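# Place the glass graduated cylinder upright in cart's top tray

## Task

Pick up the graduated cylinder sitting on the bench that has shelves and set it standing upright in the cart's top tray. At the end its base must sit on the tray floor itself, not on the base of another cylinder, and every other cylinder must also be standing in the tray. The task fails if any graduated cylinder tips over or touches the room floor, or (being glass) drops more than a few centimetres or is struck hard. It also fails if any bottle or jar is left toppled, or if the robot falls over or finishes tilted.

## Robot and tools

ROBOT. TidyBot++: a four-caster mobile base (0.54 m long, 0.50 m wide, 0.38 m tall) carrying a single seven-joint arm with a two-finger gripper. The shoulder is 0.12 m ahead of the base centre and 0.68 m up. Segment lengths: upper arm 0.42 m, forearm 0.31 m, hand 0.31 m. Cameras: base_camera (fixed on the base, 644x364) and wrist_camera (fisheye, 644x476, looking along the hand). The arm begins folded with the hand pointing down; the folded wrist pokes up to 0.08 m ahead of the base and the elbow reaches up to 1.15 m.

FRAMES. Base frame: metres, origin on the floor under the base centre, x forward, y left, z up. hand_pose and hand_target are reported in it, as the midpoint between the finger pads; the hand's own z axis runs out along the fingers and the fingers close along its y axis. base_odometry is x, y and heading in the frame the base had at scene start; it comes from wheel rotation only, so slipping counts as travel and drift of a few cm and degrees builds up. Heading is radians, left positive, -3.142 to 3.142. base_tilt is in degrees, positive when leaning forward or right.

move runs one action. Keys:
- base: an object with any of translate_m (metres, forward positive, -2 to 2), strafe_m (metres, left positive, -2 to 2), rotate_rad (radians, counter-clockwise from above positive, -6.3 to 6.3). All are offsets from where the base last measured itself (or from where it is, if a move was still running), along its axes at that moment; translate plus strafe form one straight-line drive.
- joints: an object of absolute targets by name. joint_1_rad to joint_7_rad in radians; gripper_pos 0 (open, gap about 85 mm) to 1 (closed, gap about 85 x (1 - value) mm). Limits: joint_2 ±2.249, joint_4 ±2.579, joint_6 ±2.099; joints 1, 3, 5, 7 are unlimited but go the short way, so turn them in steps under half a turn. Signs: joint_1 positive turns the arm clockwise from above (opposite to heading). joint_2 at 0 points the upper arm up, positive leans it forward. joint_3 normally near 3.14; increasing it swings a bent forearm to the right. joint_4 at 0 is straight, negative bends the forearm forward. joint_5 positive swings a bent hand right. joint_6 at 0 is in line, negative bends the hand forward. joint_7 with the hand down: positive is counter-clockwise from above; at 1.57 the fingers open toward left and right. "done" tolerance: 0.039 rad for joints 1-4, 0.095 for 5-7, 0.03 for the gripper.
- target: one list of seven numbers [x, y, z, qw, qx, qy, qz], an absolute hand pose in the base frame (metres, unit quaternion). With target, joints may only hold gripper_pos.
- speeds: per-action caps: translate_m or strafe_m 0.05 to 0.5 m/s (name just one when driving both), rotate_rad 0.1 to 1.57 rad/s.
- cameras: list of base_camera, wrist_camera or all; omitted means all, [] means none.
- blocking: true (default) returns when everything is at rest; false returns within about 0.5 s while motion continues.
A move with no action only reports. Unknown keys make a call invalid; out-of-range values get it refused, and a refusal or an unplanned stop cancels the remaining move, wait and finished_scene calls of that reply. An action lasts at most 15 s; base drives time out after 14 s.

Other tools: wait(seconds 0 to 10, cameras) lets time pass and reports. stop(cameras) brakes everything you commanded. zoom_image(camera, region [x0, y0, x1, y1] in pixels, top-left origin, at most 504x504) enlarges part of that camera's latest image. finished_scene(scene) ends the scene for good; the goal must hold with the robot left alone.

RESULT LINES. move: "done" or the worst status. base_status, joint_status, hand_status: done, moving, off_target (resting away from target, possibly still pushing), contact_stop or time_out (unplanned stops; the motion holds where it halted), stopped, not_followed. hand_status is done within 10 mm and 2 degrees; an unreachable pose wanders up to 10 s then time_out. "joint command not followed"/"pose unreachable" mean a safety check (e.g. self-collision, with "cause:") withheld the arm. joint_positions, hand_pose, hand_target (pose if all joints hit their targets), motor_effort (percent of max, peak in brackets), on_its_own (uncommanded activity), pictures (image order). Gripper at 1 "done" means empty; "off_target" means it is gripping something. Warnings: ARM HIT, torque_fault (arm frozen 10 s), MOTOR HOT, OVER-TEMPERATURE FAULT with limit_stop_at_motor_heat (resend targets once accepted).

PRACTICE. Most target moves land within about 3 cm; fix by adding (wanted - hand_pose) to the last target. To keep the hand still, resend hand_target, not hand_pose. A held load makes the arm sag; correct the same way and never command a joint to its current reading while loaded. Small steps may stall from friction. When a held object touches down, hand_pose stops dropping though commands go lower. Closed fingertips reach about 20 mm beyond the hand point. Pointing straight down, the hand rises to about 0.94 m only near the base. Low, close, forward-pointing targets often miss or drive the arm into the base. The arm does not avoid obstacles and keeps pushing.

AVOID. Driving or turning while the arm is snagged high up (tipping), reaching far out or swinging sideways while stretched, hard pushes on furniture, hits that exceed torque limits (104.5 N m joints 1-4, 51.3 N m joints 5-7), long loaded or stretched holds (heat), squeezing hard on something still resting, fast swings of a held object, and releasing glass above its resting height. Loose objects may occasionally get a brief nudge from outside.

Each tool is called after "Request:" as name(argument=value, ...) on one line, values as JSON.

## Session

Request:
move()

Scene clock: 0.00 s.
base_odometry: x=+0.000 y=+0.000 heading=+0.000
base_tilt: forward=+0.4 right=+0.0
base_status: not commanded
joint_positions: joint_1_rad=+0.049 joint_2_rad=-0.334 joint_3_rad=+3.095 joint_4_rad=-2.507 joint_5_rad=-0.037 joint_6_rad=-0.871 joint_7_rad=+1.533 gripper_pos=+0.000
joint_status: not commanded
motor_effort: joint_1_rad=+0 joint_2_rad=-1 joint_3_rad=+0 joint_4_rad=+14 joint_5_rad=-1 joint_6_rad=+1 joint_7_rad=-1
hand_pose: x=+0.2702 y=+0.0081 z=+0.5913 quat_wxyz=(-0.008, +0.998, -0.032, +0.049) (m; base frame)
hand_target: x=+0.2708 y=+0.0081 z=+0.5916 quat_wxyz=(-0.008, +0.998, -0.032, +0.049) (m; base frame)
hand_status: not commanded
pictures: base_camera, wrist_camera

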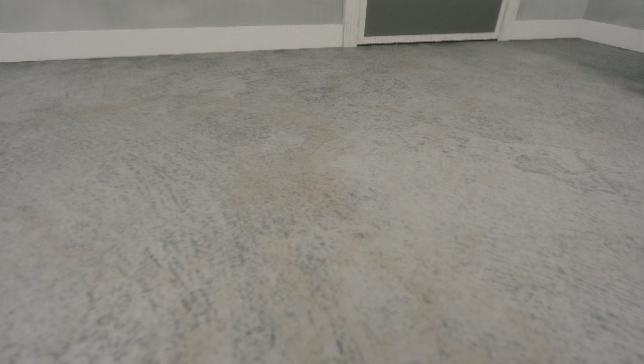

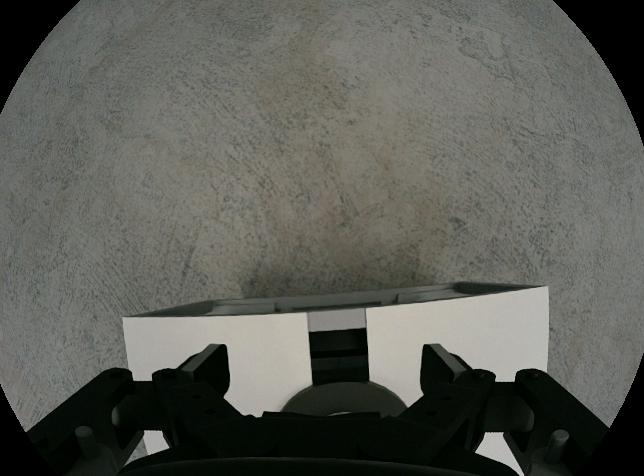

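Request:
move(joints={"joint_6_rad": 0.5}, base={"rotate_rad": -1.2})

Request:
move(base={"rotate_rad": -1.2})

Request:
move(base={"rotate_rad": -1.2})

Request:
move(base={"rotate_rad": -1.2})

Scene clock: 8.60 s.
move: done
base_odometry: x=+0.000 y=+0.000 heading=-1.200
base_tilt: forward=+0.3 right=+0.0
base_status: done
joint_positions: joint_1_rad=+0.049 joint_2_rad=-0.334 joint_3_rad=+3.095 joint_4_rad=-2.507 joint_5_rad=-0.037 joint_6_rad=+0.454 joint_7_rad=+1.533 gripper_pos=+0.000
joint_status: all done
motor_effort: joint_1_rad=+0(1) joint_2_rad=-6(7) joint_3_rad=+0(1) joint_4_rad=+18(19) joint_5_rad=+0(1) joint_6_rad=+10(10) joint_7_rad=+0(2)
hand_pose: x=+0.5475 y=-0.0035 z=+0.8546 quat_wxyz=(-0.009, +0.757, -0.029, +0.652) (m; base frame)
hand_target: x=+0.5497 y=-0.0037 z=+0.8698 quat_wxyz=(-0.010, +0.742, -0.029, +0.670) (m; base frame)
hand_status: not commanded
pictures: base_camera, wrist_camera
camera_calibration:
wrist_camera: T_world_to_cam=[[0.0180614, -0.99758, -0.0671386, 0.0468132], [-0.190625, 0.0624821, -0.979672, 0.991472], [0.981497, 0.0304925, -0.189035, -0.233937], [0, 0, 0, 1]] pos_world=[0.417762, -0.00811594, 0.930238]

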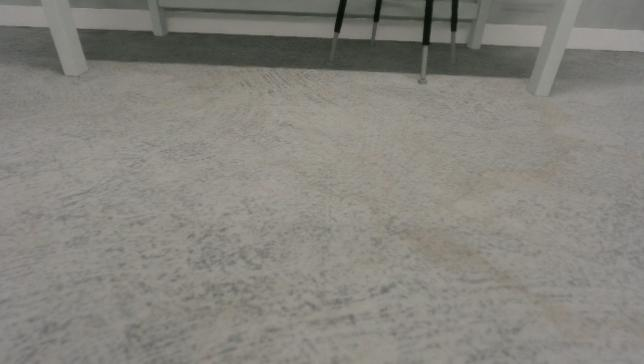

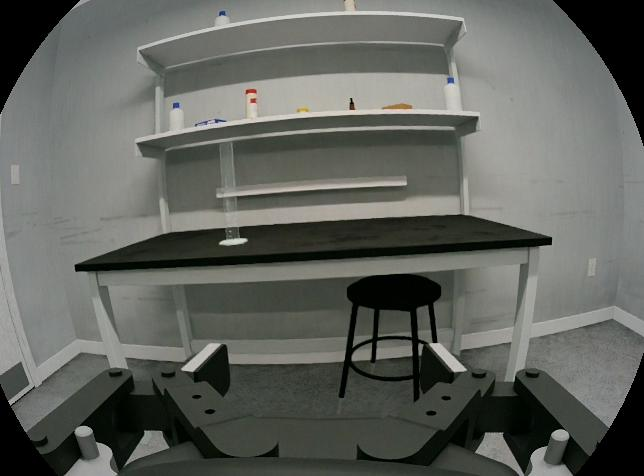

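Scene clock: 10.63 s.
move: done
base_odometry: x=+0.000 y=+0.000 heading=-2.399
base_tilt: forward=+0.3 right=+0.0
base_status: done
joint_positions: joint_1_rad=+0.049 joint_2_rad=-0.334 joint_3_rad=+3.096 joint_4_rad=-2.507 joint_5_rad=-0.037 joint_6_rad=+0.454 joint_7_rad=+1.533 gripper_pos=+0.000
joint_status: not commanded
motor_effort: joint_1_rad=+0(1) joint_2_rad=-5(7) joint_3_rad=+0(2) joint_4_rad=+18(19) joint_5_rad=+0(1) joint_6_rad=+9(11) joint_7_rad=-1(2)
hand_pose: x=+0.5475 y=-0.0039 z=+0.8548 quat_wxyz=(-0.009, +0.757, -0.030, +0.653) (m; base frame)
hand_target: x=+0.5497 y=-0.0037 z=+0.8698 quat_wxyz=(-0.010, +0.742, -0.029, +0.670) (m; base frame)
hand_status: not commanded
pictures: base_camera, wrist_camera
camera_calibration:
wrist_camera: T_world_to_cam=[[0.0173352, -0.997574, -0.0674206, 0.047096], [-0.189967, 0.0629164, -0.979772, 0.991419], [0.981637, 0.0297923, -0.188415, -0.23453], [0, 0, 0, 1]] pos_world=[0.417743, -0.00840755, 0.930351]

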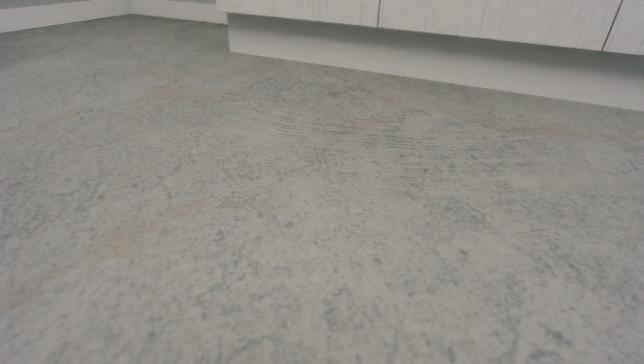

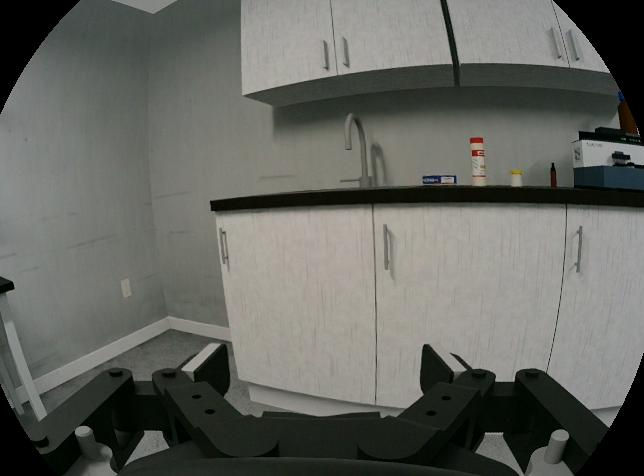

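Scene clock: 12.67 s.
move: done
base_odometry: x=+0.000 y=+0.000 heading=+2.684
base_tilt: forward=+0.3 right=+0.0
base_status: done
joint_positions: joint_1_rad=+0.049 joint_2_rad=-0.334 joint_3_rad=+3.097 joint_4_rad=-2.507 joint_5_rad=-0.037 joint_6_rad=+0.455 joint_7_rad=+1.533 gripper_pos=+0.000
joint_status: not commanded
motor_effort: joint_1_rad=+0(1) joint_2_rad=-6(7) joint_3_rad=+1(2) joint_4_rad=+18(19) joint_5_rad=-1(1) joint_6_rad=+10(10) joint_7_rad=+0(1)
hand_pose: x=+0.5475 y=-0.0041 z=+0.8549 quat_wxyz=(-0.009, +0.757, -0.030, +0.653) (m; base frame)
hand_target: x=+0.5497 y=-0.0037 z=+0.8698 quat_wxyz=(-0.010, +0.742, -0.029, +0.670) (m; base frame)
hand_status: not commanded
pictures: base_camera, wrist_camera
camera_calibration:
wrist_camera: T_world_to_cam=[[0.0168236, -0.997572, -0.0675795, 0.0472601], [-0.189627, 0.0631791, -0.979821, 0.991391], [0.981712, 0.029299, -0.188103, -0.234829], [0, 0, 0, 1]] pos_world=[0.417733, -0.00860956, 0.930408]

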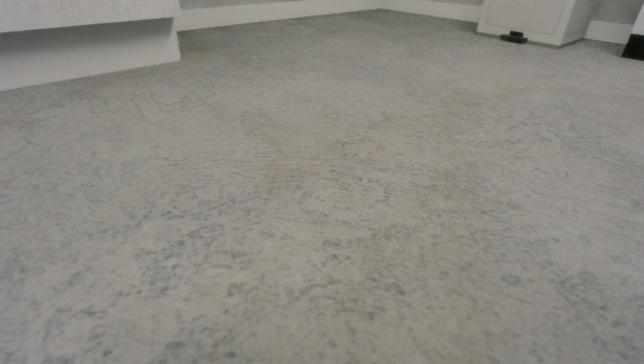

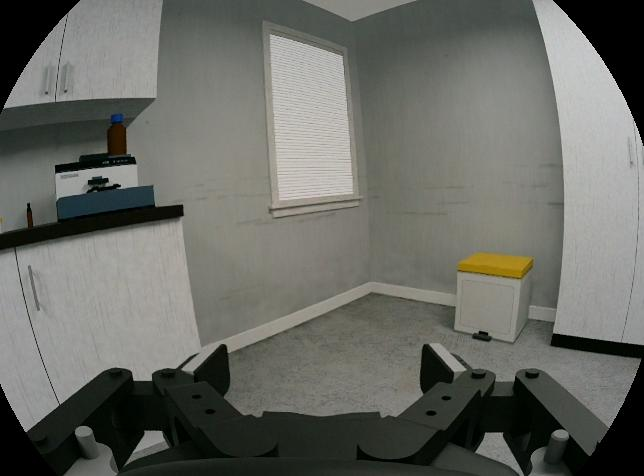

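Scene clock: 14.70 s.
move: done
base_odometry: x=+0.000 y=+0.000 heading=+1.485
base_tilt: forward=+0.3 right=+0.0
base_status: done
joint_positions: joint_1_rad=+0.049 joint_2_rad=-0.334 joint_3_rad=+3.097 joint_4_rad=-2.507 joint_5_rad=-0.037 joint_6_rad=+0.455 joint_7_rad=+1.533 gripper_pos=+0.000
joint_status: not commanded
motor_effort: joint_1_rad=+0(1) joint_2_rad=-6(7) joint_3_rad=+0(2) joint_4_rad=+18(19) joint_5_rad=+0(1) joint_6_rad=+9(10) joint_7_rad=+0(1)
hand_pose: x=+0.5475 y=-0.0043 z=+0.8550 quat_wxyz=(-0.009, +0.757, -0.030, +0.653) (m; base frame)
hand_target: x=+0.5497 y=-0.0037 z=+0.8698 quat_wxyz=(-0.010, +0.742, -0.029, +0.670) (m; base frame)
hand_status: not commanded
pictures: base_camera, wrist_camera
camera_calibration:
wrist_camera: T_world_to_cam=[[0.0164655, -0.99757, -0.0676918, 0.0473781], [-0.189538, 0.0633594, -0.979827, 0.991382], [0.981735, 0.0289635, -0.188035, -0.234896], [0, 0, 0, 1]] pos_world=[0.417731, -0.00874689, 0.930421]

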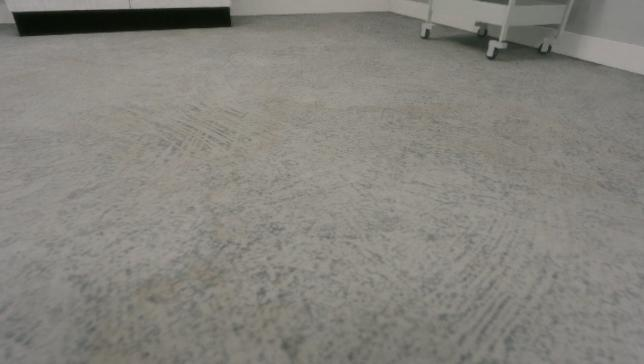

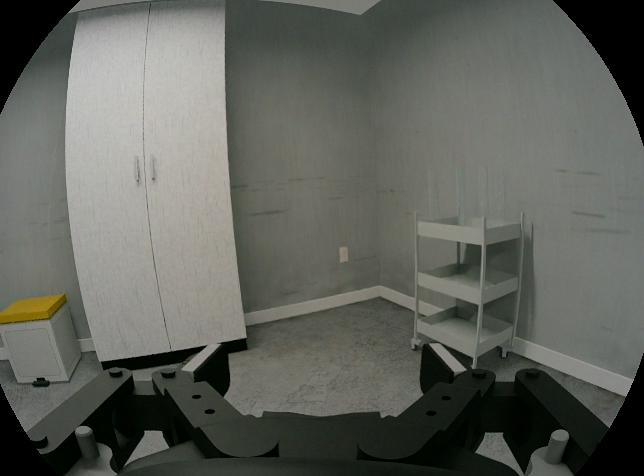

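Request:
zoom_image(camera="wrist_camera", region=[390, 150, 550, 370])

Request:
move(base={"rotate_rad": -2.45})

Request:
zoom_image(camera="wrist_camera", region=[70, 80, 560, 420])

Scaled by 2.291.

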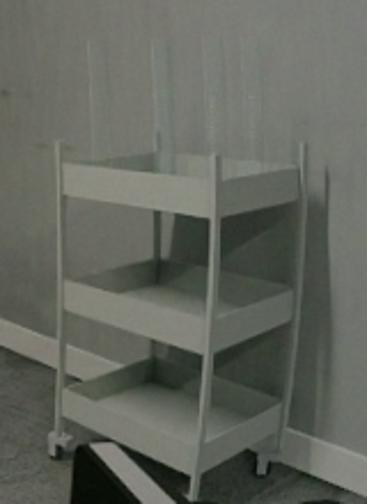

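Scene clock: 25.47 s.
move: done
base_odometry: x=+0.000 y=+0.000 heading=-0.965
base_tilt: forward=+0.4 right=+0.0
base_status: done
joint_positions: joint_1_rad=+0.049 joint_2_rad=-0.334 joint_3_rad=+3.097 joint_4_rad=-2.507 joint_5_rad=-0.037 joint_6_rad=+0.455 joint_7_rad=+1.533 gripper_pos=+0.000
joint_status: not commanded
motor_effort: joint_1_rad=+0(1) joint_2_rad=-6(7) joint_3_rad=+0(2) joint_4_rad=+18(19) joint_5_rad=+0(1) joint_6_rad=+9(11) joint_7_rad=+0(1)
hand_pose: x=+0.5475 y=-0.0042 z=+0.8550 quat_wxyz=(-0.009, +0.757, -0.030, +0.653) (m; base frame)
hand_target: x=+0.5497 y=-0.0037 z=+0.8698 quat_wxyz=(-0.010, +0.742, -0.029, +0.670) (m; base frame)
hand_status: not commanded
pictures: base_camera, wrist_camera
camera_calibration:
wrist_camera: T_world_to_cam=[[0.0166464, -0.997572, -0.0676227, 0.0473057], [-0.189284, 0.063265, -0.979882, 0.991376], [0.981781, 0.0291115, -0.187772, -0.235148], [0, 0, 0, 1]] pos_world=[0.417728, -0.00868301, 0.930476]

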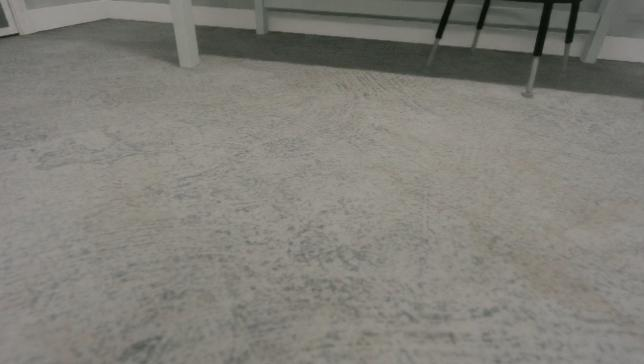

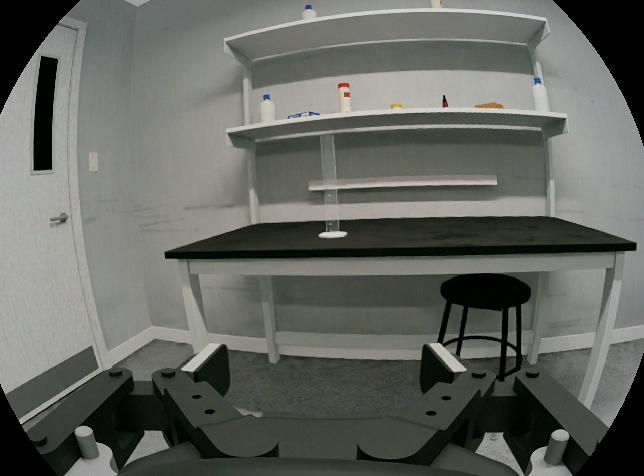

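Scaled by 1.029.

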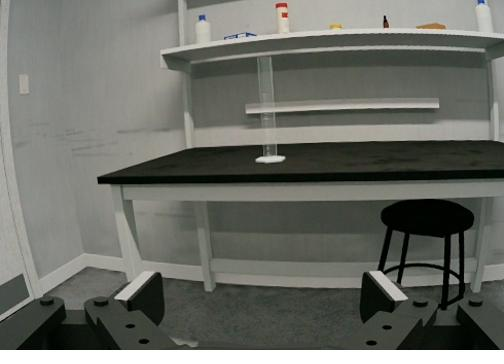

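Request:
move(base={"rotate_rad": -0.235, "translate_m": 0.495, "strafe_m": 0.133})

Request:
zoom_image(camera="wrist_camera", region=[200, 60, 440, 300])

Scene clock: 46.30 s.
move: done
base_odometry: x=+0.391 y=-0.331 heading=-1.200
base_tilt: forward=+0.4 right=+0.0
base_status: done
joint_positions: joint_1_rad=+0.049 joint_2_rad=-0.329 joint_3_rad=+3.097 joint_4_rad=-2.507 joint_5_rad=-0.037 joint_6_rad=+0.457 joint_7_rad=+1.533 gripper_pos=+0.000
joint_status: not commanded
motor_effort: joint_1_rad=+0(1) joint_2_rad=-5(8) joint_3_rad=-1(2) joint_4_rad=+18(19) joint_5_rad=+0(1) joint_6_rad=+9(11) joint_7_rad=+1(1)
hand_pose: x=+0.5484 y=-0.0045 z=+0.8539 quat_wxyz=(-0.009, +0.757, -0.031, +0.652) (m; base frame)
hand_target: x=+0.5497 y=-0.0037 z=+0.8698 quat_wxyz=(-0.010, +0.742, -0.029, +0.670) (m; base frame)
hand_status: not commanded
pictures: base_camera, wrist_camera
camera_calibration:
wrist_camera: T_world_to_cam=[[0.0159233, -0.997562, -0.0679408, 0.0475572], [-0.191288, 0.0636551, -0.979468, 0.991171], [0.981405, 0.0285926, -0.189808, -0.234291], [0, 0, 0, 1]] pos_world=[0.418776, -0.00895283, 0.929581]

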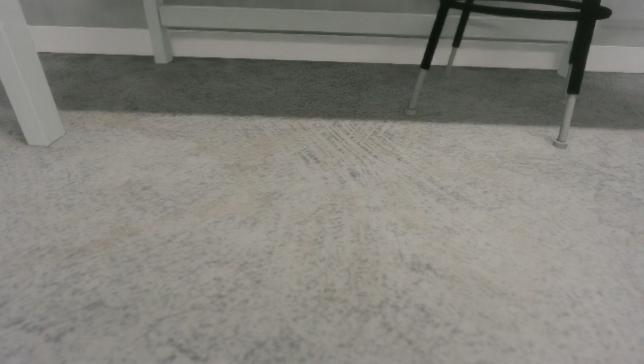

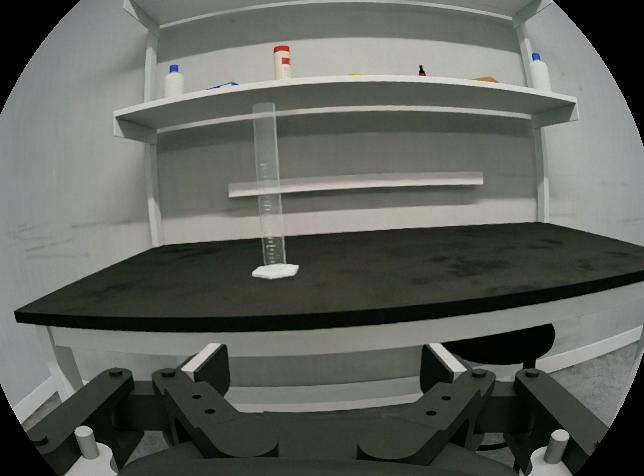

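Scaled by 2.100.

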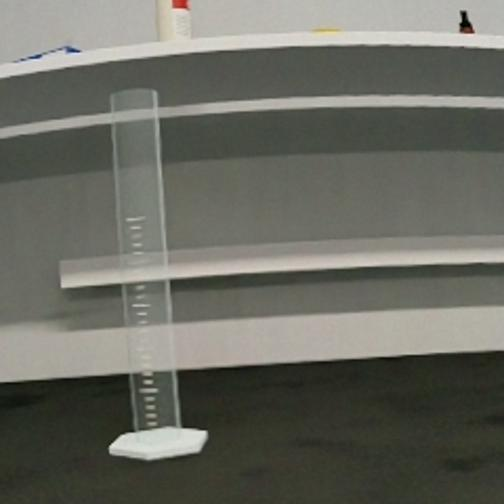

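Request:
move(base={"strafe_m": 0.115, "translate_m": 0.15}, joints={"joint_1_rad": 0, "joint_2_rad": 0.042, "joint_3_rad": 3.1416, "joint_4_rad": -2.148, "joint_5_rad": 0, "joint_6_rad": 0.619, "joint_7_rad": 1.5708, "gripper_pos": 0})

Request:
zoom_image(camera="wrist_camera", region=[200, 60, 440, 300])

Scene clock: 66.80 s.
move: done
base_odometry: x=+0.553 y=-0.430 heading=-1.200
base_tilt: forward=+0.4 right=+0.0
base_status: done
joint_positions: joint_1_rad=+0.012 joint_2_rad=+0.040 joint_3_rad=+3.128 joint_4_rad=-2.168 joint_5_rad=-0.037 joint_6_rad=+0.572 joint_7_rad=+1.533 gripper_pos=+0.000
joint_status: all done
motor_effort: joint_1_rad=+0(1) joint_2_rad=-20(22) joint_3_rad=+0(2) joint_4_rad=+18(20) joint_5_rad=+0(1) joint_6_rad=+9(11) joint_7_rad=+0(1)
hand_pose: x=+0.6990 y=-0.0043 z=+0.8951 quat_wxyz=(-0.017, +0.729, -0.032, +0.683) (m; base frame)
hand_target: x=+0.7040 y=+0.0013 z=+0.9197 quat_wxyz=(+0.000, +0.707, +0.000, +0.707) (m; base frame)
hand_status: not commanded
pictures: base_camera, wrist_camera
camera_calibration:
wrist_camera: T_world_to_cam=[[0.0283403, -0.996585, -0.0775553, 0.0481818], [-0.107941, 0.0740817, -0.991393, 1.01276], [0.993753, 0.0364678, -0.105473, -0.458341], [0, 0, 0, 1]] pos_world=[0.563431, -0.010295, 0.959438]

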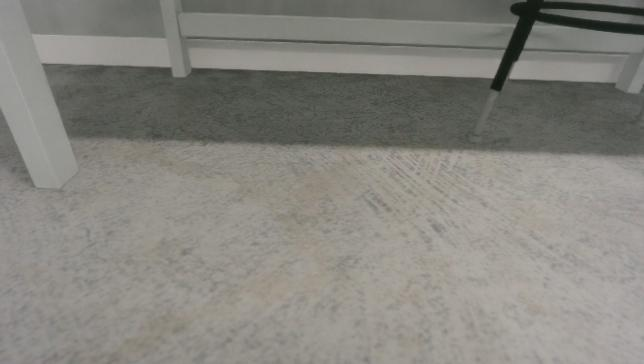

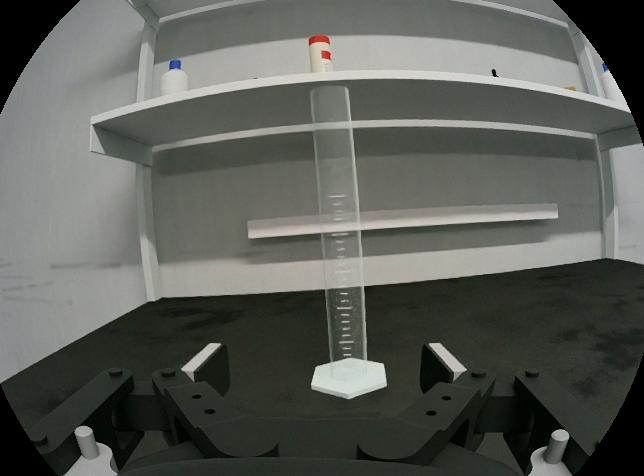

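Scaled by 2.100.

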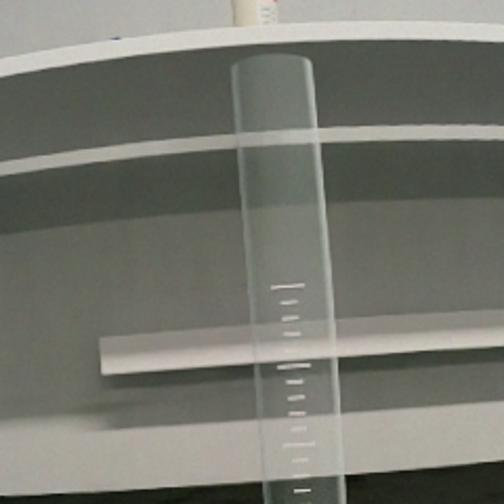

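Request:
move(joints={"joint_1_rad": -0.012, "joint_2_rad": 0.044, "joint_3_rad": 3.155, "joint_4_rad": -2.128, "joint_5_rad": 0.037, "joint_6_rad": 0.666, "joint_7_rad": 1.608}, base={"translate_m": 0.16, "strafe_m": -0.016})

Scene clock: 78.93 s.
move: done
base_odometry: x=+0.596 y=-0.585 heading=-1.200
base_tilt: forward=+0.4 right=+0.0
base_status: done
joint_positions: joint_1_rad=+0.001 joint_2_rad=+0.046 joint_3_rad=+3.144 joint_4_rad=-2.144 joint_5_rad=+0.002 joint_6_rad=+0.624 joint_7_rad=+1.552 gripper_pos=+0.000
joint_status: all done
motor_effort: joint_1_rad=+0(1) joint_2_rad=-21(23) joint_3_rad=-1(2) joint_4_rad=+18(20) joint_5_rad=+0(1) joint_6_rad=+10(10) joint_7_rad=-1(1)
hand_pose: x=+0.7058 y=-0.0002 z=+0.9215 quat_wxyz=(-0.005, +0.705, -0.007, +0.709) (m; base frame)
hand_target: x=+0.7075 y=+0.0078 z=+0.9444 quat_wxyz=(+0.017, +0.683, +0.031, +0.729) (m; base frame)
hand_status: not commanded
pictures: base_camera, wrist_camera
camera_calibration:
wrist_camera: T_world_to_cam=[[0.0498083, -0.998484, -0.0234428, -0.0109471], [-0.0387442, 0.0215226, -0.999017, 0.997596], [0.998007, 0.0506676, -0.0376134, -0.527964], [0, 0, 0, 1]] pos_world=[0.566108, -0.00565074, 0.976501]

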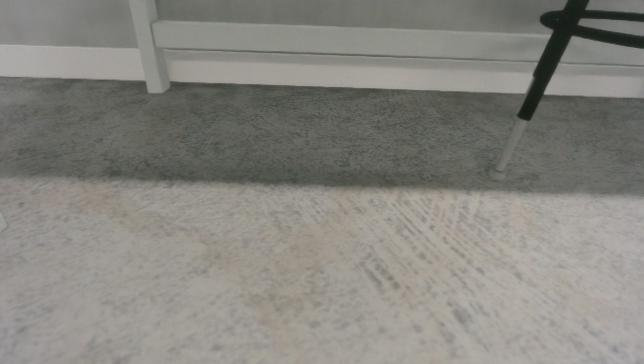

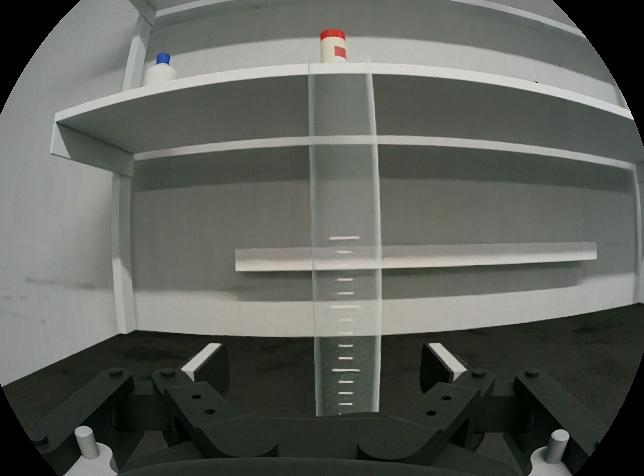

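Request:
move(base={"translate_m": 0.09, "strafe_m": -0.011}, speeds={"translate_m": 0.15})

Scene clock: 84.97 s.
move: done
base_odometry: x=+0.619 y=-0.673 heading=-1.200
base_tilt: forward=+0.4 right=+0.0
base_status: done
joint_positions: joint_1_rad=+0.001 joint_2_rad=+0.044 joint_3_rad=+3.144 joint_4_rad=-2.143 joint_5_rad=+0.002 joint_6_rad=+0.625 joint_7_rad=+1.552 gripper_pos=+0.000
joint_status: not commanded
motor_effort: joint_1_rad=+0(0) joint_2_rad=-19(23) joint_3_rad=+0(1) joint_4_rad=+18(19) joint_5_rad=-1(1) joint_6_rad=+8(10) joint_7_rad=+0(1)
hand_pose: x=+0.7053 y=-0.0002 z=+0.9234 quat_wxyz=(-0.005, +0.704, -0.007, +0.710) (m; base frame)
hand_target: x=+0.7075 y=+0.0078 z=+0.9444 quat_wxyz=(+0.017, +0.683, +0.031, +0.729) (m; base frame)
hand_status: not commanded
pictures: base_camera, wrist_camera
camera_calibration:
wrist_camera: T_world_to_cam=[[0.0499444, -0.998481, -0.0232729, -0.0110961], [-0.0354507, 0.021515, -0.99914, 0.997237], [0.998123, 0.0507265, -0.0343223, -0.530514], [0, 0, 0, 1]] pos_world=[0.565425, -0.00562367, 0.977913]

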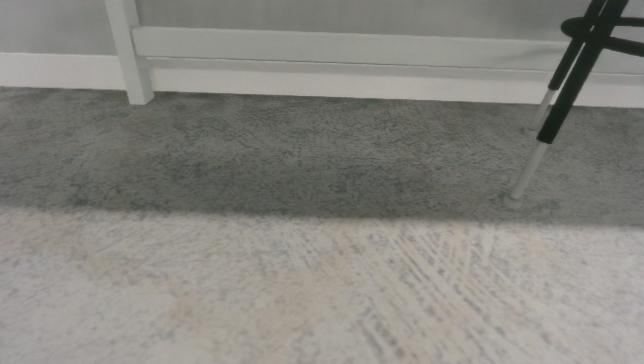

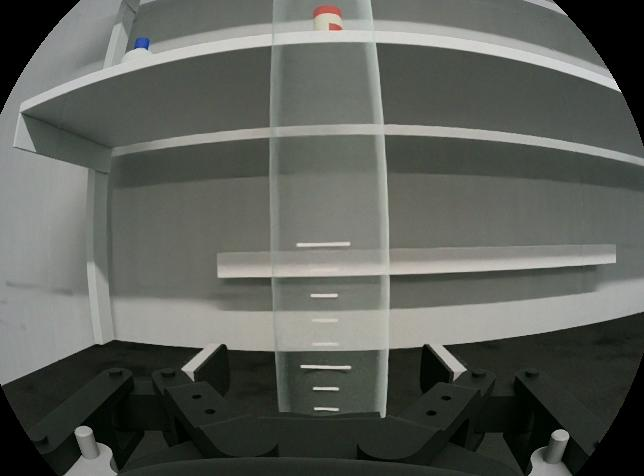

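Request:
move(joints={"gripper_pos": 0.6})

Scene clock: 90.33 s.
move: off_target
base_odometry: x=+0.619 y=-0.673 heading=-1.200
base_tilt: forward=+0.4 right=+0.0
base_status: not commanded
joint_positions: joint_1_rad=+0.001 joint_2_rad=+0.044 joint_3_rad=+3.144 joint_4_rad=-2.143 joint_5_rad=+0.002 joint_6_rad=+0.625 joint_7_rad=+1.552 gripper_pos=+0.549
joint_status: gripper_pos off_target (ended at +0.549, target +0.600)
motor_effort: joint_1_rad=+0(1) joint_2_rad=-21(21) joint_3_rad=-1(1) joint_4_rad=+19(19) joint_5_rad=-1(1) joint_6_rad=+10(10) joint_7_rad=+0(1)
hand_pose: x=+0.7053 y=-0.0002 z=+0.9235 quat_wxyz=(-0.005, +0.704, -0.007, +0.710) (m; base frame)
hand_target: x=+0.7075 y=+0.0078 z=+0.9444 quat_wxyz=(+0.017, +0.683, +0.031, +0.729) (m; base frame)
hand_status: not commanded
pictures: base_camera, wrist_camera
camera_calibration:
wrist_camera: T_world_to_cam=[[0.0499312, -0.998484, -0.0231577, -0.0112197], [-0.0352682, 0.0214095, -0.999149, 0.997174], [0.99813, 0.0507054, -0.0341457, -0.53068], [0, 0, 0, 1]] pos_world=[0.565416, -0.00564325, 0.977945]

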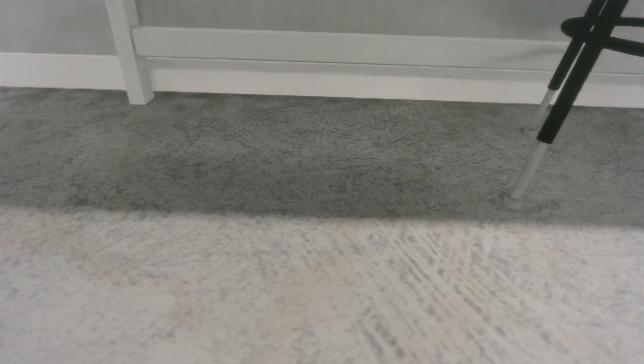

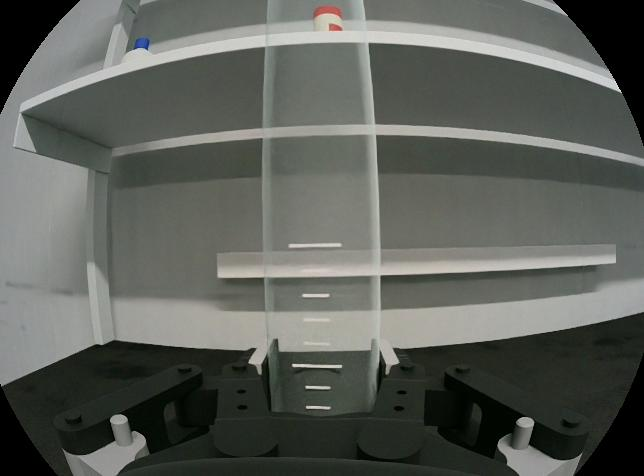

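Request:
move(joints={"gripper_pos": 0.7}, cameras=[])

Request:
move(joints={"joint_2_rad": -0.0035, "joint_4_rad": -2.061, "joint_6_rad": 0.552})

Scene clock: 98.87 s.
move: off_target
base_odometry: x=+0.619 y=-0.673 heading=-1.200
base_tilt: forward=+0.3 right=+0.1
base_status: not commanded
joint_positions: joint_1_rad=+0.001 joint_2_rad=+0.044 joint_3_rad=+3.144 joint_4_rad=-2.143 joint_5_rad=+0.002 joint_6_rad=+0.625 joint_7_rad=+1.552 gripper_pos=+0.549
joint_status: gripper_pos off_target (ended at +0.549, target +0.700)
motor_effort: joint_1_rad=+0(0) joint_2_rad=-20(21) joint_3_rad=-1(1) joint_4_rad=+19(19) joint_5_rad=-1(1) joint_6_rad=+9(10) joint_7_rad=+0(1)
hand_pose: x=+0.7053 y=-0.0002 z=+0.9235 quat_wxyz=(-0.005, +0.704, -0.007, +0.710) (m; base frame)
hand_target: x=+0.7075 y=+0.0078 z=+0.9444 quat_wxyz=(+0.017, +0.683, +0.031, +0.729) (m; base frame)
hand_status: not commanded
pictures: none
No camera images: "cameras" was empty.

Scene clock: 99.77 s.
move: done
base_odometry: x=+0.619 y=-0.673 heading=-1.200
base_tilt: forward=+0.4 right=+0.0
base_status: not commanded
joint_positions: joint_1_rad=+0.001 joint_2_rad=+0.011 joint_3_rad=+3.144 joint_4_rad=-2.090 joint_5_rad=+0.002 joint_6_rad=+0.553 joint_7_rad=+1.552 gripper_pos=+0.549
joint_status: all done
motor_effort: joint_1_rad=+0(0) joint_2_rad=-22(24) joint_3_rad=+0(1) joint_4_rad=+21(22) joint_5_rad=+0(1) joint_6_rad=+11(12) joint_7_rad=+0(2)
hand_pose: x=+0.7061 y=-0.0003 z=+0.9508 quat_wxyz=(-0.005, +0.699, -0.007, +0.715) (m; base frame)
hand_target: x=+0.7061 y=+0.0065 z=+0.9757 quat_wxyz=(+0.019, +0.683, +0.030, +0.729) (m; base frame)
hand_status: not commanded
pictures: base_camera, wrist_camera
camera_calibration:
wrist_camera: T_world_to_cam=[[0.0501376, -0.998491, -0.0224184, -0.0115385], [-0.0211674, 0.0213793, -0.999547, 1.01492], [0.998518, 0.0505894, -0.0200636, -0.544276], [0, 0, 0, 1]] pos_world=[0.565531, -0.00568474, 1.00328]

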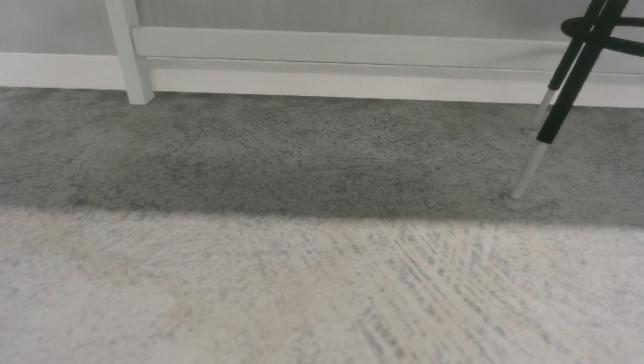

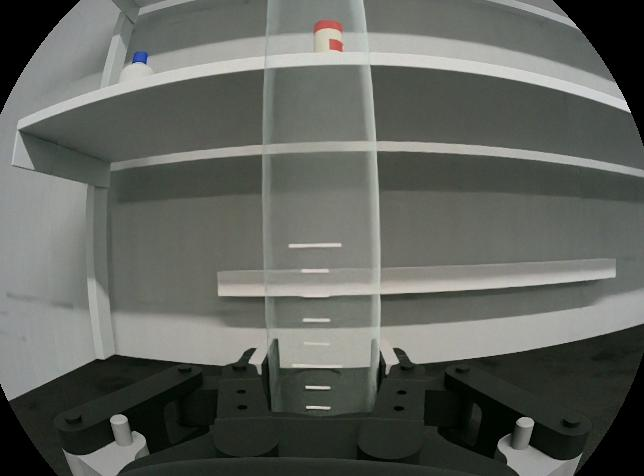

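Request:
move(base={"translate_m": -0.5}, speeds={"translate_m": 0.3}, cameras=["wrist_camera"])

Request:
move(base={"translate_m": -1.75, "strafe_m": 0.21, "rotate_rad": 1.62}, speeds={"rotate_rad": 0.5})

Request:
zoom_image(camera="wrist_camera", region=[180, 100, 600, 400])

Scene clock: 117.60 s.
move: done
base_odometry: x=+0.437 y=-0.207 heading=-1.200
base_tilt: forward=+0.4 right=+0.0
base_status: done
joint_positions: joint_1_rad=-0.001 joint_2_rad=+0.004 joint_3_rad=+3.145 joint_4_rad=-2.089 joint_5_rad=+0.002 joint_6_rad=+0.553 joint_7_rad=+1.552 gripper_pos=+0.549
joint_status: not commanded
motor_effort: joint_1_rad=+0(1) joint_2_rad=-22(25) joint_3_rad=-1(1) joint_4_rad=+21(22) joint_5_rad=-1(1) joint_6_rad=+9(12) joint_7_rad=+0(2)
hand_pose: x=+0.7045 y=+0.0003 z=+0.9555 quat_wxyz=(-0.006, +0.696, -0.006, +0.718) (m; base frame)
hand_target: x=+0.7061 y=+0.0065 z=+0.9757 quat_wxyz=(+0.019, +0.683, +0.030, +0.729) (m; base frame)
hand_status: not commanded
pictures: wrist_camera
camera_calibration:
wrist_camera: T_world_to_cam=[[0.0511987, -0.998446, -0.0219989, -0.0119797], [-0.0130488, 0.0213571, -0.999687, 1.01406], [0.998603, 0.0514697, -0.0119351, -0.550366], [0, 0, 0, 1]] pos_world=[0.563443, -0.00529118, 1.00691]

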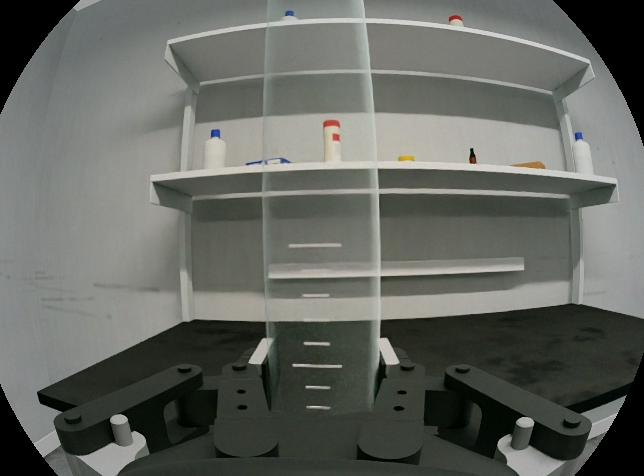

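Scene clock: 122.37 s.
move: done
base_odometry: x=-0.001 y=+1.501 heading=+0.420
base_tilt: forward=+0.4 right=+0.0
base_status: done
joint_positions: joint_1_rad=-0.015 joint_2_rad=+0.008 joint_3_rad=+3.150 joint_4_rad=-2.088 joint_5_rad=+0.004 joint_6_rad=+0.553 joint_7_rad=+1.552 gripper_pos=+0.549
joint_status: not commanded
motor_effort: joint_1_rad=+0(3) joint_2_rad=-21(24) joint_3_rad=+0(3) joint_4_rad=+21(21) joint_5_rad=+0(2) joint_6_rad=+11(12) joint_7_rad=+0(2)
hand_pose: x=+0.7057 y=+0.0061 z=+0.9535 quat_wxyz=(-0.009, +0.697, -0.002, +0.717) (m; base frame)
hand_target: x=+0.7061 y=+0.0065 z=+0.9757 quat_wxyz=(+0.019, +0.683, +0.030, +0.729) (m; base frame)
hand_status: not commanded
pictures: base_camera, wrist_camera
camera_calibration:
wrist_camera: T_world_to_cam=[[0.0613621, -0.997901, -0.0207102, -0.0146835], [-0.0167225, 0.0197186, -0.999666, 1.01449], [0.997975, 0.0616879, -0.0154775, -0.548138], [0, 0, 0, 1]] pos_world=[0.564894, -0.000843551, 1.00537]

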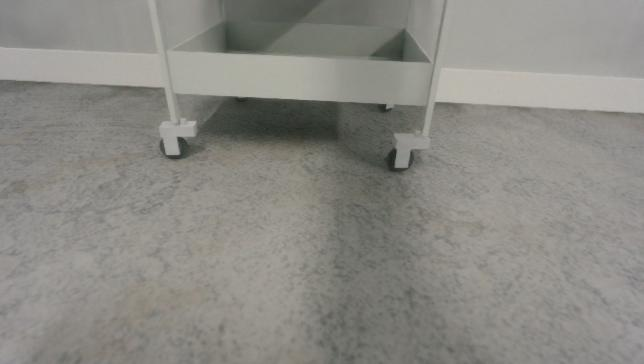

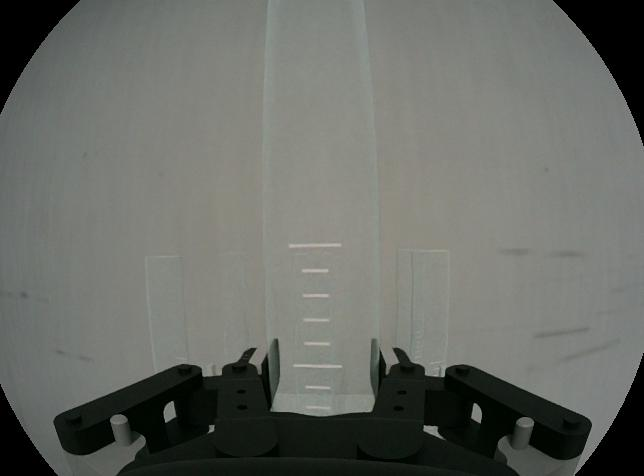

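Scaled by 1.200.

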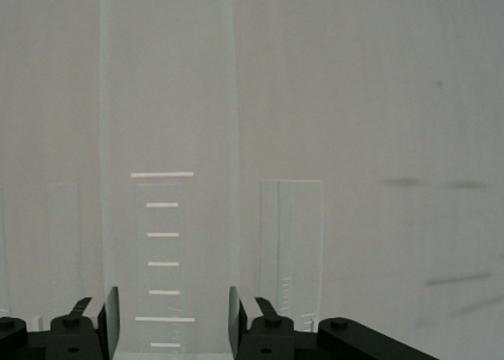

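Request:
move(joints={"joint_2_rad": -0.115, "joint_4_rad": -1.417, "joint_6_rad": -1.10})

Request:
zoom_image(camera="wrist_camera", region=[120, 100, 540, 400])

Scene clock: 139.47 s.
move: done
base_odometry: x=-0.001 y=+1.501 heading=+0.420
base_tilt: forward=+0.4 right=+0.0
base_status: not commanded
joint_positions: joint_1_rad=-0.015 joint_2_rad=-0.105 joint_3_rad=+3.150 joint_4_rad=-1.446 joint_5_rad=+0.004 joint_6_rad=-1.068 joint_7_rad=+1.552 gripper_pos=+0.549
joint_status: all done
motor_effort: joint_1_rad=+0(1) joint_2_rad=-16(24) joint_3_rad=+0(1) joint_4_rad=+21(23) joint_5_rad=+0(1) joint_6_rad=+8(12) joint_7_rad=+0(1)
hand_pose: x=+0.5894 y=+0.0035 z=+0.9402 quat_wxyz=(-0.003, +0.934, -0.005, +0.358) (m; base frame)
hand_target: x=+0.5837 y=-0.0100 z=+0.9535 quat_wxyz=(+0.025, +0.932, +0.018, +0.361) (m; base frame)
hand_status: not commanded
pictures: base_camera, wrist_camera
camera_calibration:
wrist_camera: T_world_to_cam=[[0.0221277, -0.998354, -0.0529176, 0.0430041], [-0.772572, 0.0165194, -0.634712, 1.10167], [0.634541, 0.0549273, -0.770935, 0.492359], [0, 0, 0, 1]] pos_world=[0.537749, -0.00230961, 1.0811]

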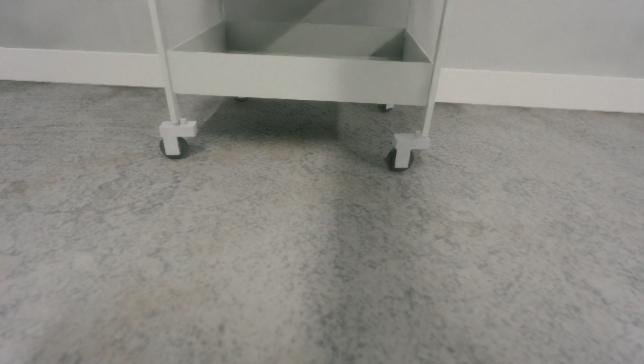

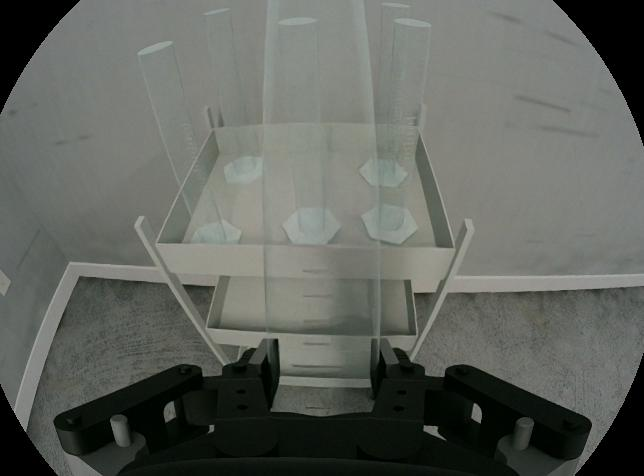

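Scaled by 1.200.

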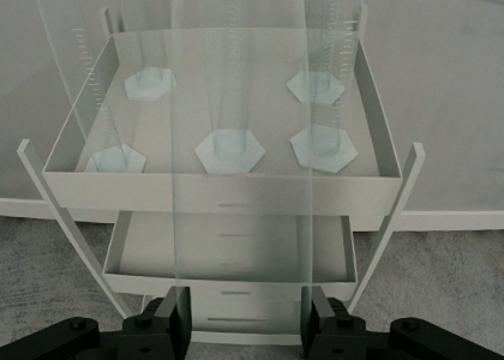

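Request:
move(joints={"joint_2_rad": -0.0035, "joint_4_rad": -2.061, "joint_6_rad": 0.552}, base={"translate_m": -0.296, "strafe_m": -1.738, "rotate_rad": -1.62}, speeds={"rotate_rad": 0.5}, cameras=["wrist_camera"])

Request:
move(base={"translate_m": 0.45}, speeds={"translate_m": 0.25})

Scene clock: 205.03 s.
move: done
base_odometry: x=+0.438 y=-0.207 heading=-1.200
base_tilt: forward=+0.4 right=+0.0
base_status: done
joint_positions: joint_1_rad=-0.012 joint_2_rad=+0.005 joint_3_rad=+3.155 joint_4_rad=-2.063 joint_5_rad=+0.005 joint_6_rad=+0.495 joint_7_rad=+1.552 gripper_pos=+0.549
joint_status: all done
motor_effort: joint_1_rad=+0(3) joint_2_rad=-22(24) joint_3_rad=-1(4) joint_4_rad=+21(23) joint_5_rad=+0(2) joint_6_rad=+12(12) joint_7_rad=+0(1)
hand_pose: x=+0.7089 y=+0.0013 z=+0.9516 quat_wxyz=(-0.005, +0.708, -0.005, +0.706) (m; base frame)
hand_target: x=+0.7061 y=+0.0065 z=+0.9757 quat_wxyz=(+0.019, +0.683, +0.030, +0.729) (m; base frame)
hand_status: not commanded
pictures: wrist_camera
camera_calibration:
wrist_camera: T_world_to_cam=[[0.0527988, -0.998378, -0.0212995, -0.0130212], [-0.0472535, 0.0188075, -0.998706, 1.03346], [0.997487, 0.053737, -0.0461838, -0.521532], [0, 0, 0, 1]] pos_world=[0.569743, -0.00441133, 1.00776]

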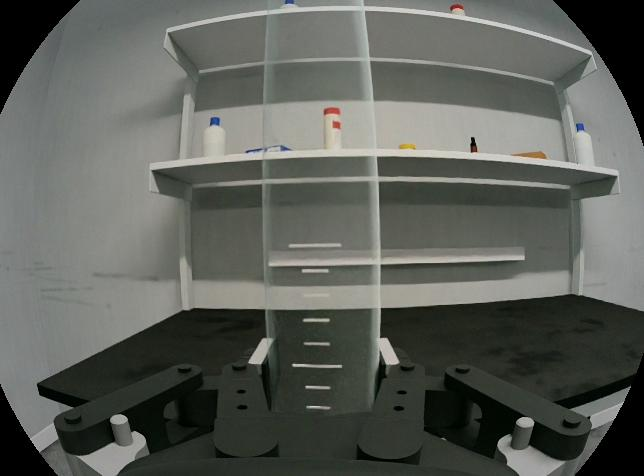

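Scene clock: 207.67 s.
move: done
base_odometry: x=+0.601 y=-0.627 heading=-1.200
base_tilt: forward=+0.4 right=+0.0
base_status: done
joint_positions: joint_1_rad=-0.012 joint_2_rad=+0.007 joint_3_rad=+3.155 joint_4_rad=-2.065 joint_5_rad=+0.005 joint_6_rad=+0.496 joint_7_rad=+1.552 gripper_pos=+0.549
joint_status: not commanded
motor_effort: joint_1_rad=+0(1) joint_2_rad=-22(25) joint_3_rad=-1(1) joint_4_rad=+21(22) joint_5_rad=+0(1) joint_6_rad=+11(13) joint_7_rad=+0(1)
hand_pose: x=+0.7091 y=+0.0013 z=+0.9495 quat_wxyz=(-0.005, +0.709, -0.005, +0.705) (m; base frame)
hand_target: x=+0.7061 y=+0.0065 z=+0.9757 quat_wxyz=(+0.019, +0.683, +0.030, +0.729) (m; base frame)
hand_status: not commanded
pictures: base_camera, wrist_camera
camera_calibration:
wrist_camera: T_world_to_cam=[[0.0527399, -0.998378, -0.0214368, -0.0128947], [-0.0502342, 0.0187871, -0.998561, 1.03335], [0.997344, 0.0537408, -0.0491619, -0.518879], [0, 0, 0, 1]] pos_world=[0.57009, -0.00440247, 1.00608]

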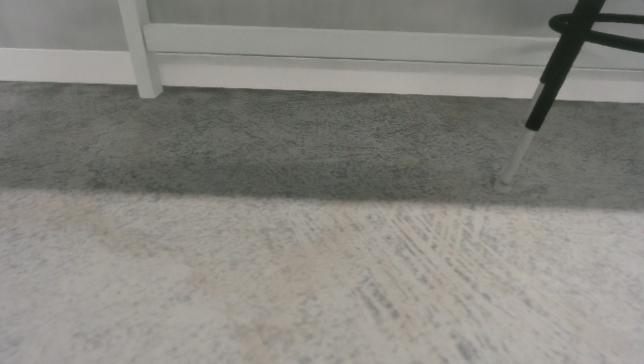

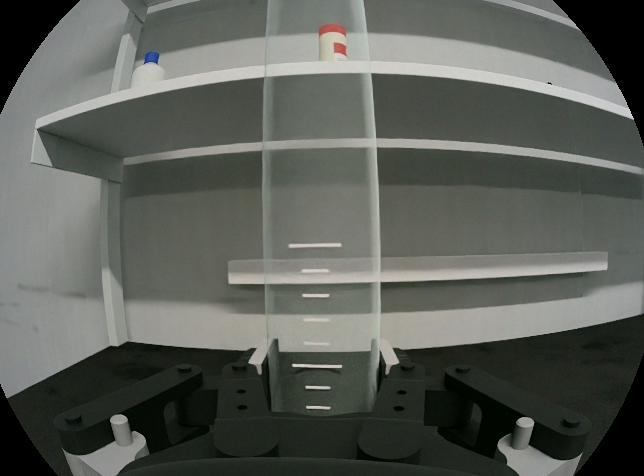

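Request:
move(joints={"joint_2_rad": 0.028, "joint_4_rad": -2.125, "joint_6_rad": 0.66}, cameras=["wrist_camera"])

Scene clock: 212.73 s.
move: done
base_odometry: x=+0.601 y=-0.627 heading=-1.200
base_tilt: forward=+0.4 right=+0.0
base_status: not commanded
joint_positions: joint_1_rad=-0.012 joint_2_rad=+0.031 joint_3_rad=+3.155 joint_4_rad=-2.130 joint_5_rad=+0.005 joint_6_rad=+0.604 joint_7_rad=+1.552 gripper_pos=+0.549
joint_status: all done
motor_effort: joint_1_rad=+0(0) joint_2_rad=-22(23) joint_3_rad=-1(1) joint_4_rad=+21(22) joint_5_rad=+0(1) joint_6_rad=+12(13) joint_7_rad=+0(1)
hand_pose: x=+0.7045 y=+0.0016 z=+0.9317 quat_wxyz=(-0.006, +0.702, -0.005, +0.712) (m; base frame)
hand_target: x=+0.7038 y=+0.0077 z=+0.9536 quat_wxyz=(+0.017, +0.679, +0.031, +0.734) (m; base frame)
hand_status: not commanded
pictures: wrist_camera
camera_calibration:
wrist_camera: T_world_to_cam=[[0.0535817, -0.998357, -0.0203201, -0.0144484], [-0.0308486, 0.0186846, -0.999349, 1.00243], [0.998087, 0.0541737, -0.0297968, -0.533756], [0, 0, 0, 1]] pos_world=[0.564433, -0.0042391, 0.985578]

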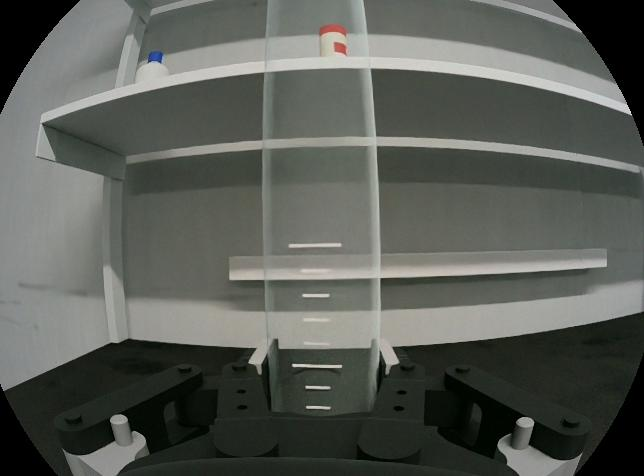

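Request:
move(joints={"joint_2_rad": 0.044, "joint_4_rad": -2.142, "joint_6_rad": 0.686}, cameras=["wrist_camera"])

Scene clock: 216.50 s.
move: done
base_odometry: x=+0.601 y=-0.627 heading=-1.200
base_tilt: forward=+0.4 right=+0.0
base_status: not commanded
joint_positions: joint_1_rad=-0.012 joint_2_rad=+0.045 joint_3_rad=+3.155 joint_4_rad=-2.145 joint_5_rad=+0.005 joint_6_rad=+0.633 joint_7_rad=+1.552 gripper_pos=+0.549
joint_status: all done
motor_effort: joint_1_rad=+0(0) joint_2_rad=-23(23) joint_3_rad=+0(1) joint_4_rad=+20(21) joint_5_rad=-1(1) joint_6_rad=+11(12) joint_7_rad=-1(2)
hand_pose: x=+0.7052 y=+0.0016 z=+0.9240 quat_wxyz=(-0.006, +0.702, -0.004, +0.712) (m; base frame)
hand_target: x=+0.7048 y=+0.0080 z=+0.9426 quat_wxyz=(+0.017, +0.681, +0.031, +0.731) (m; base frame)
hand_status: not commanded
pictures: wrist_camera
camera_calibration:
wrist_camera: T_world_to_cam=[[0.0537016, -0.998353, -0.0202015, -0.0147552], [-0.0307811, 0.018566, -0.999354, 0.994683], [0.998082, 0.0542887, -0.0297333, -0.534728], [0, 0, 0, 1]] pos_world=[0.565113, -0.00416857, 0.977843]

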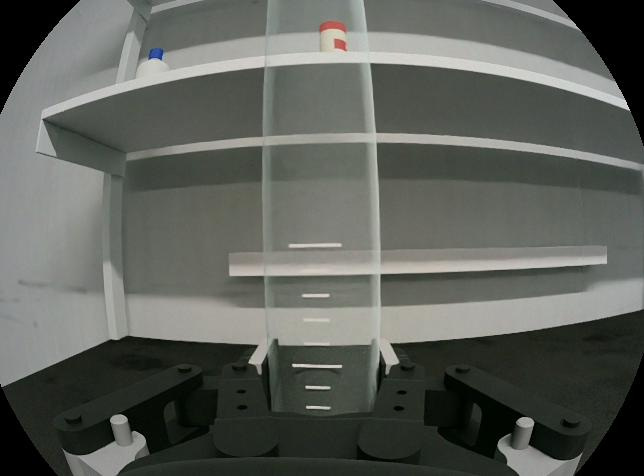

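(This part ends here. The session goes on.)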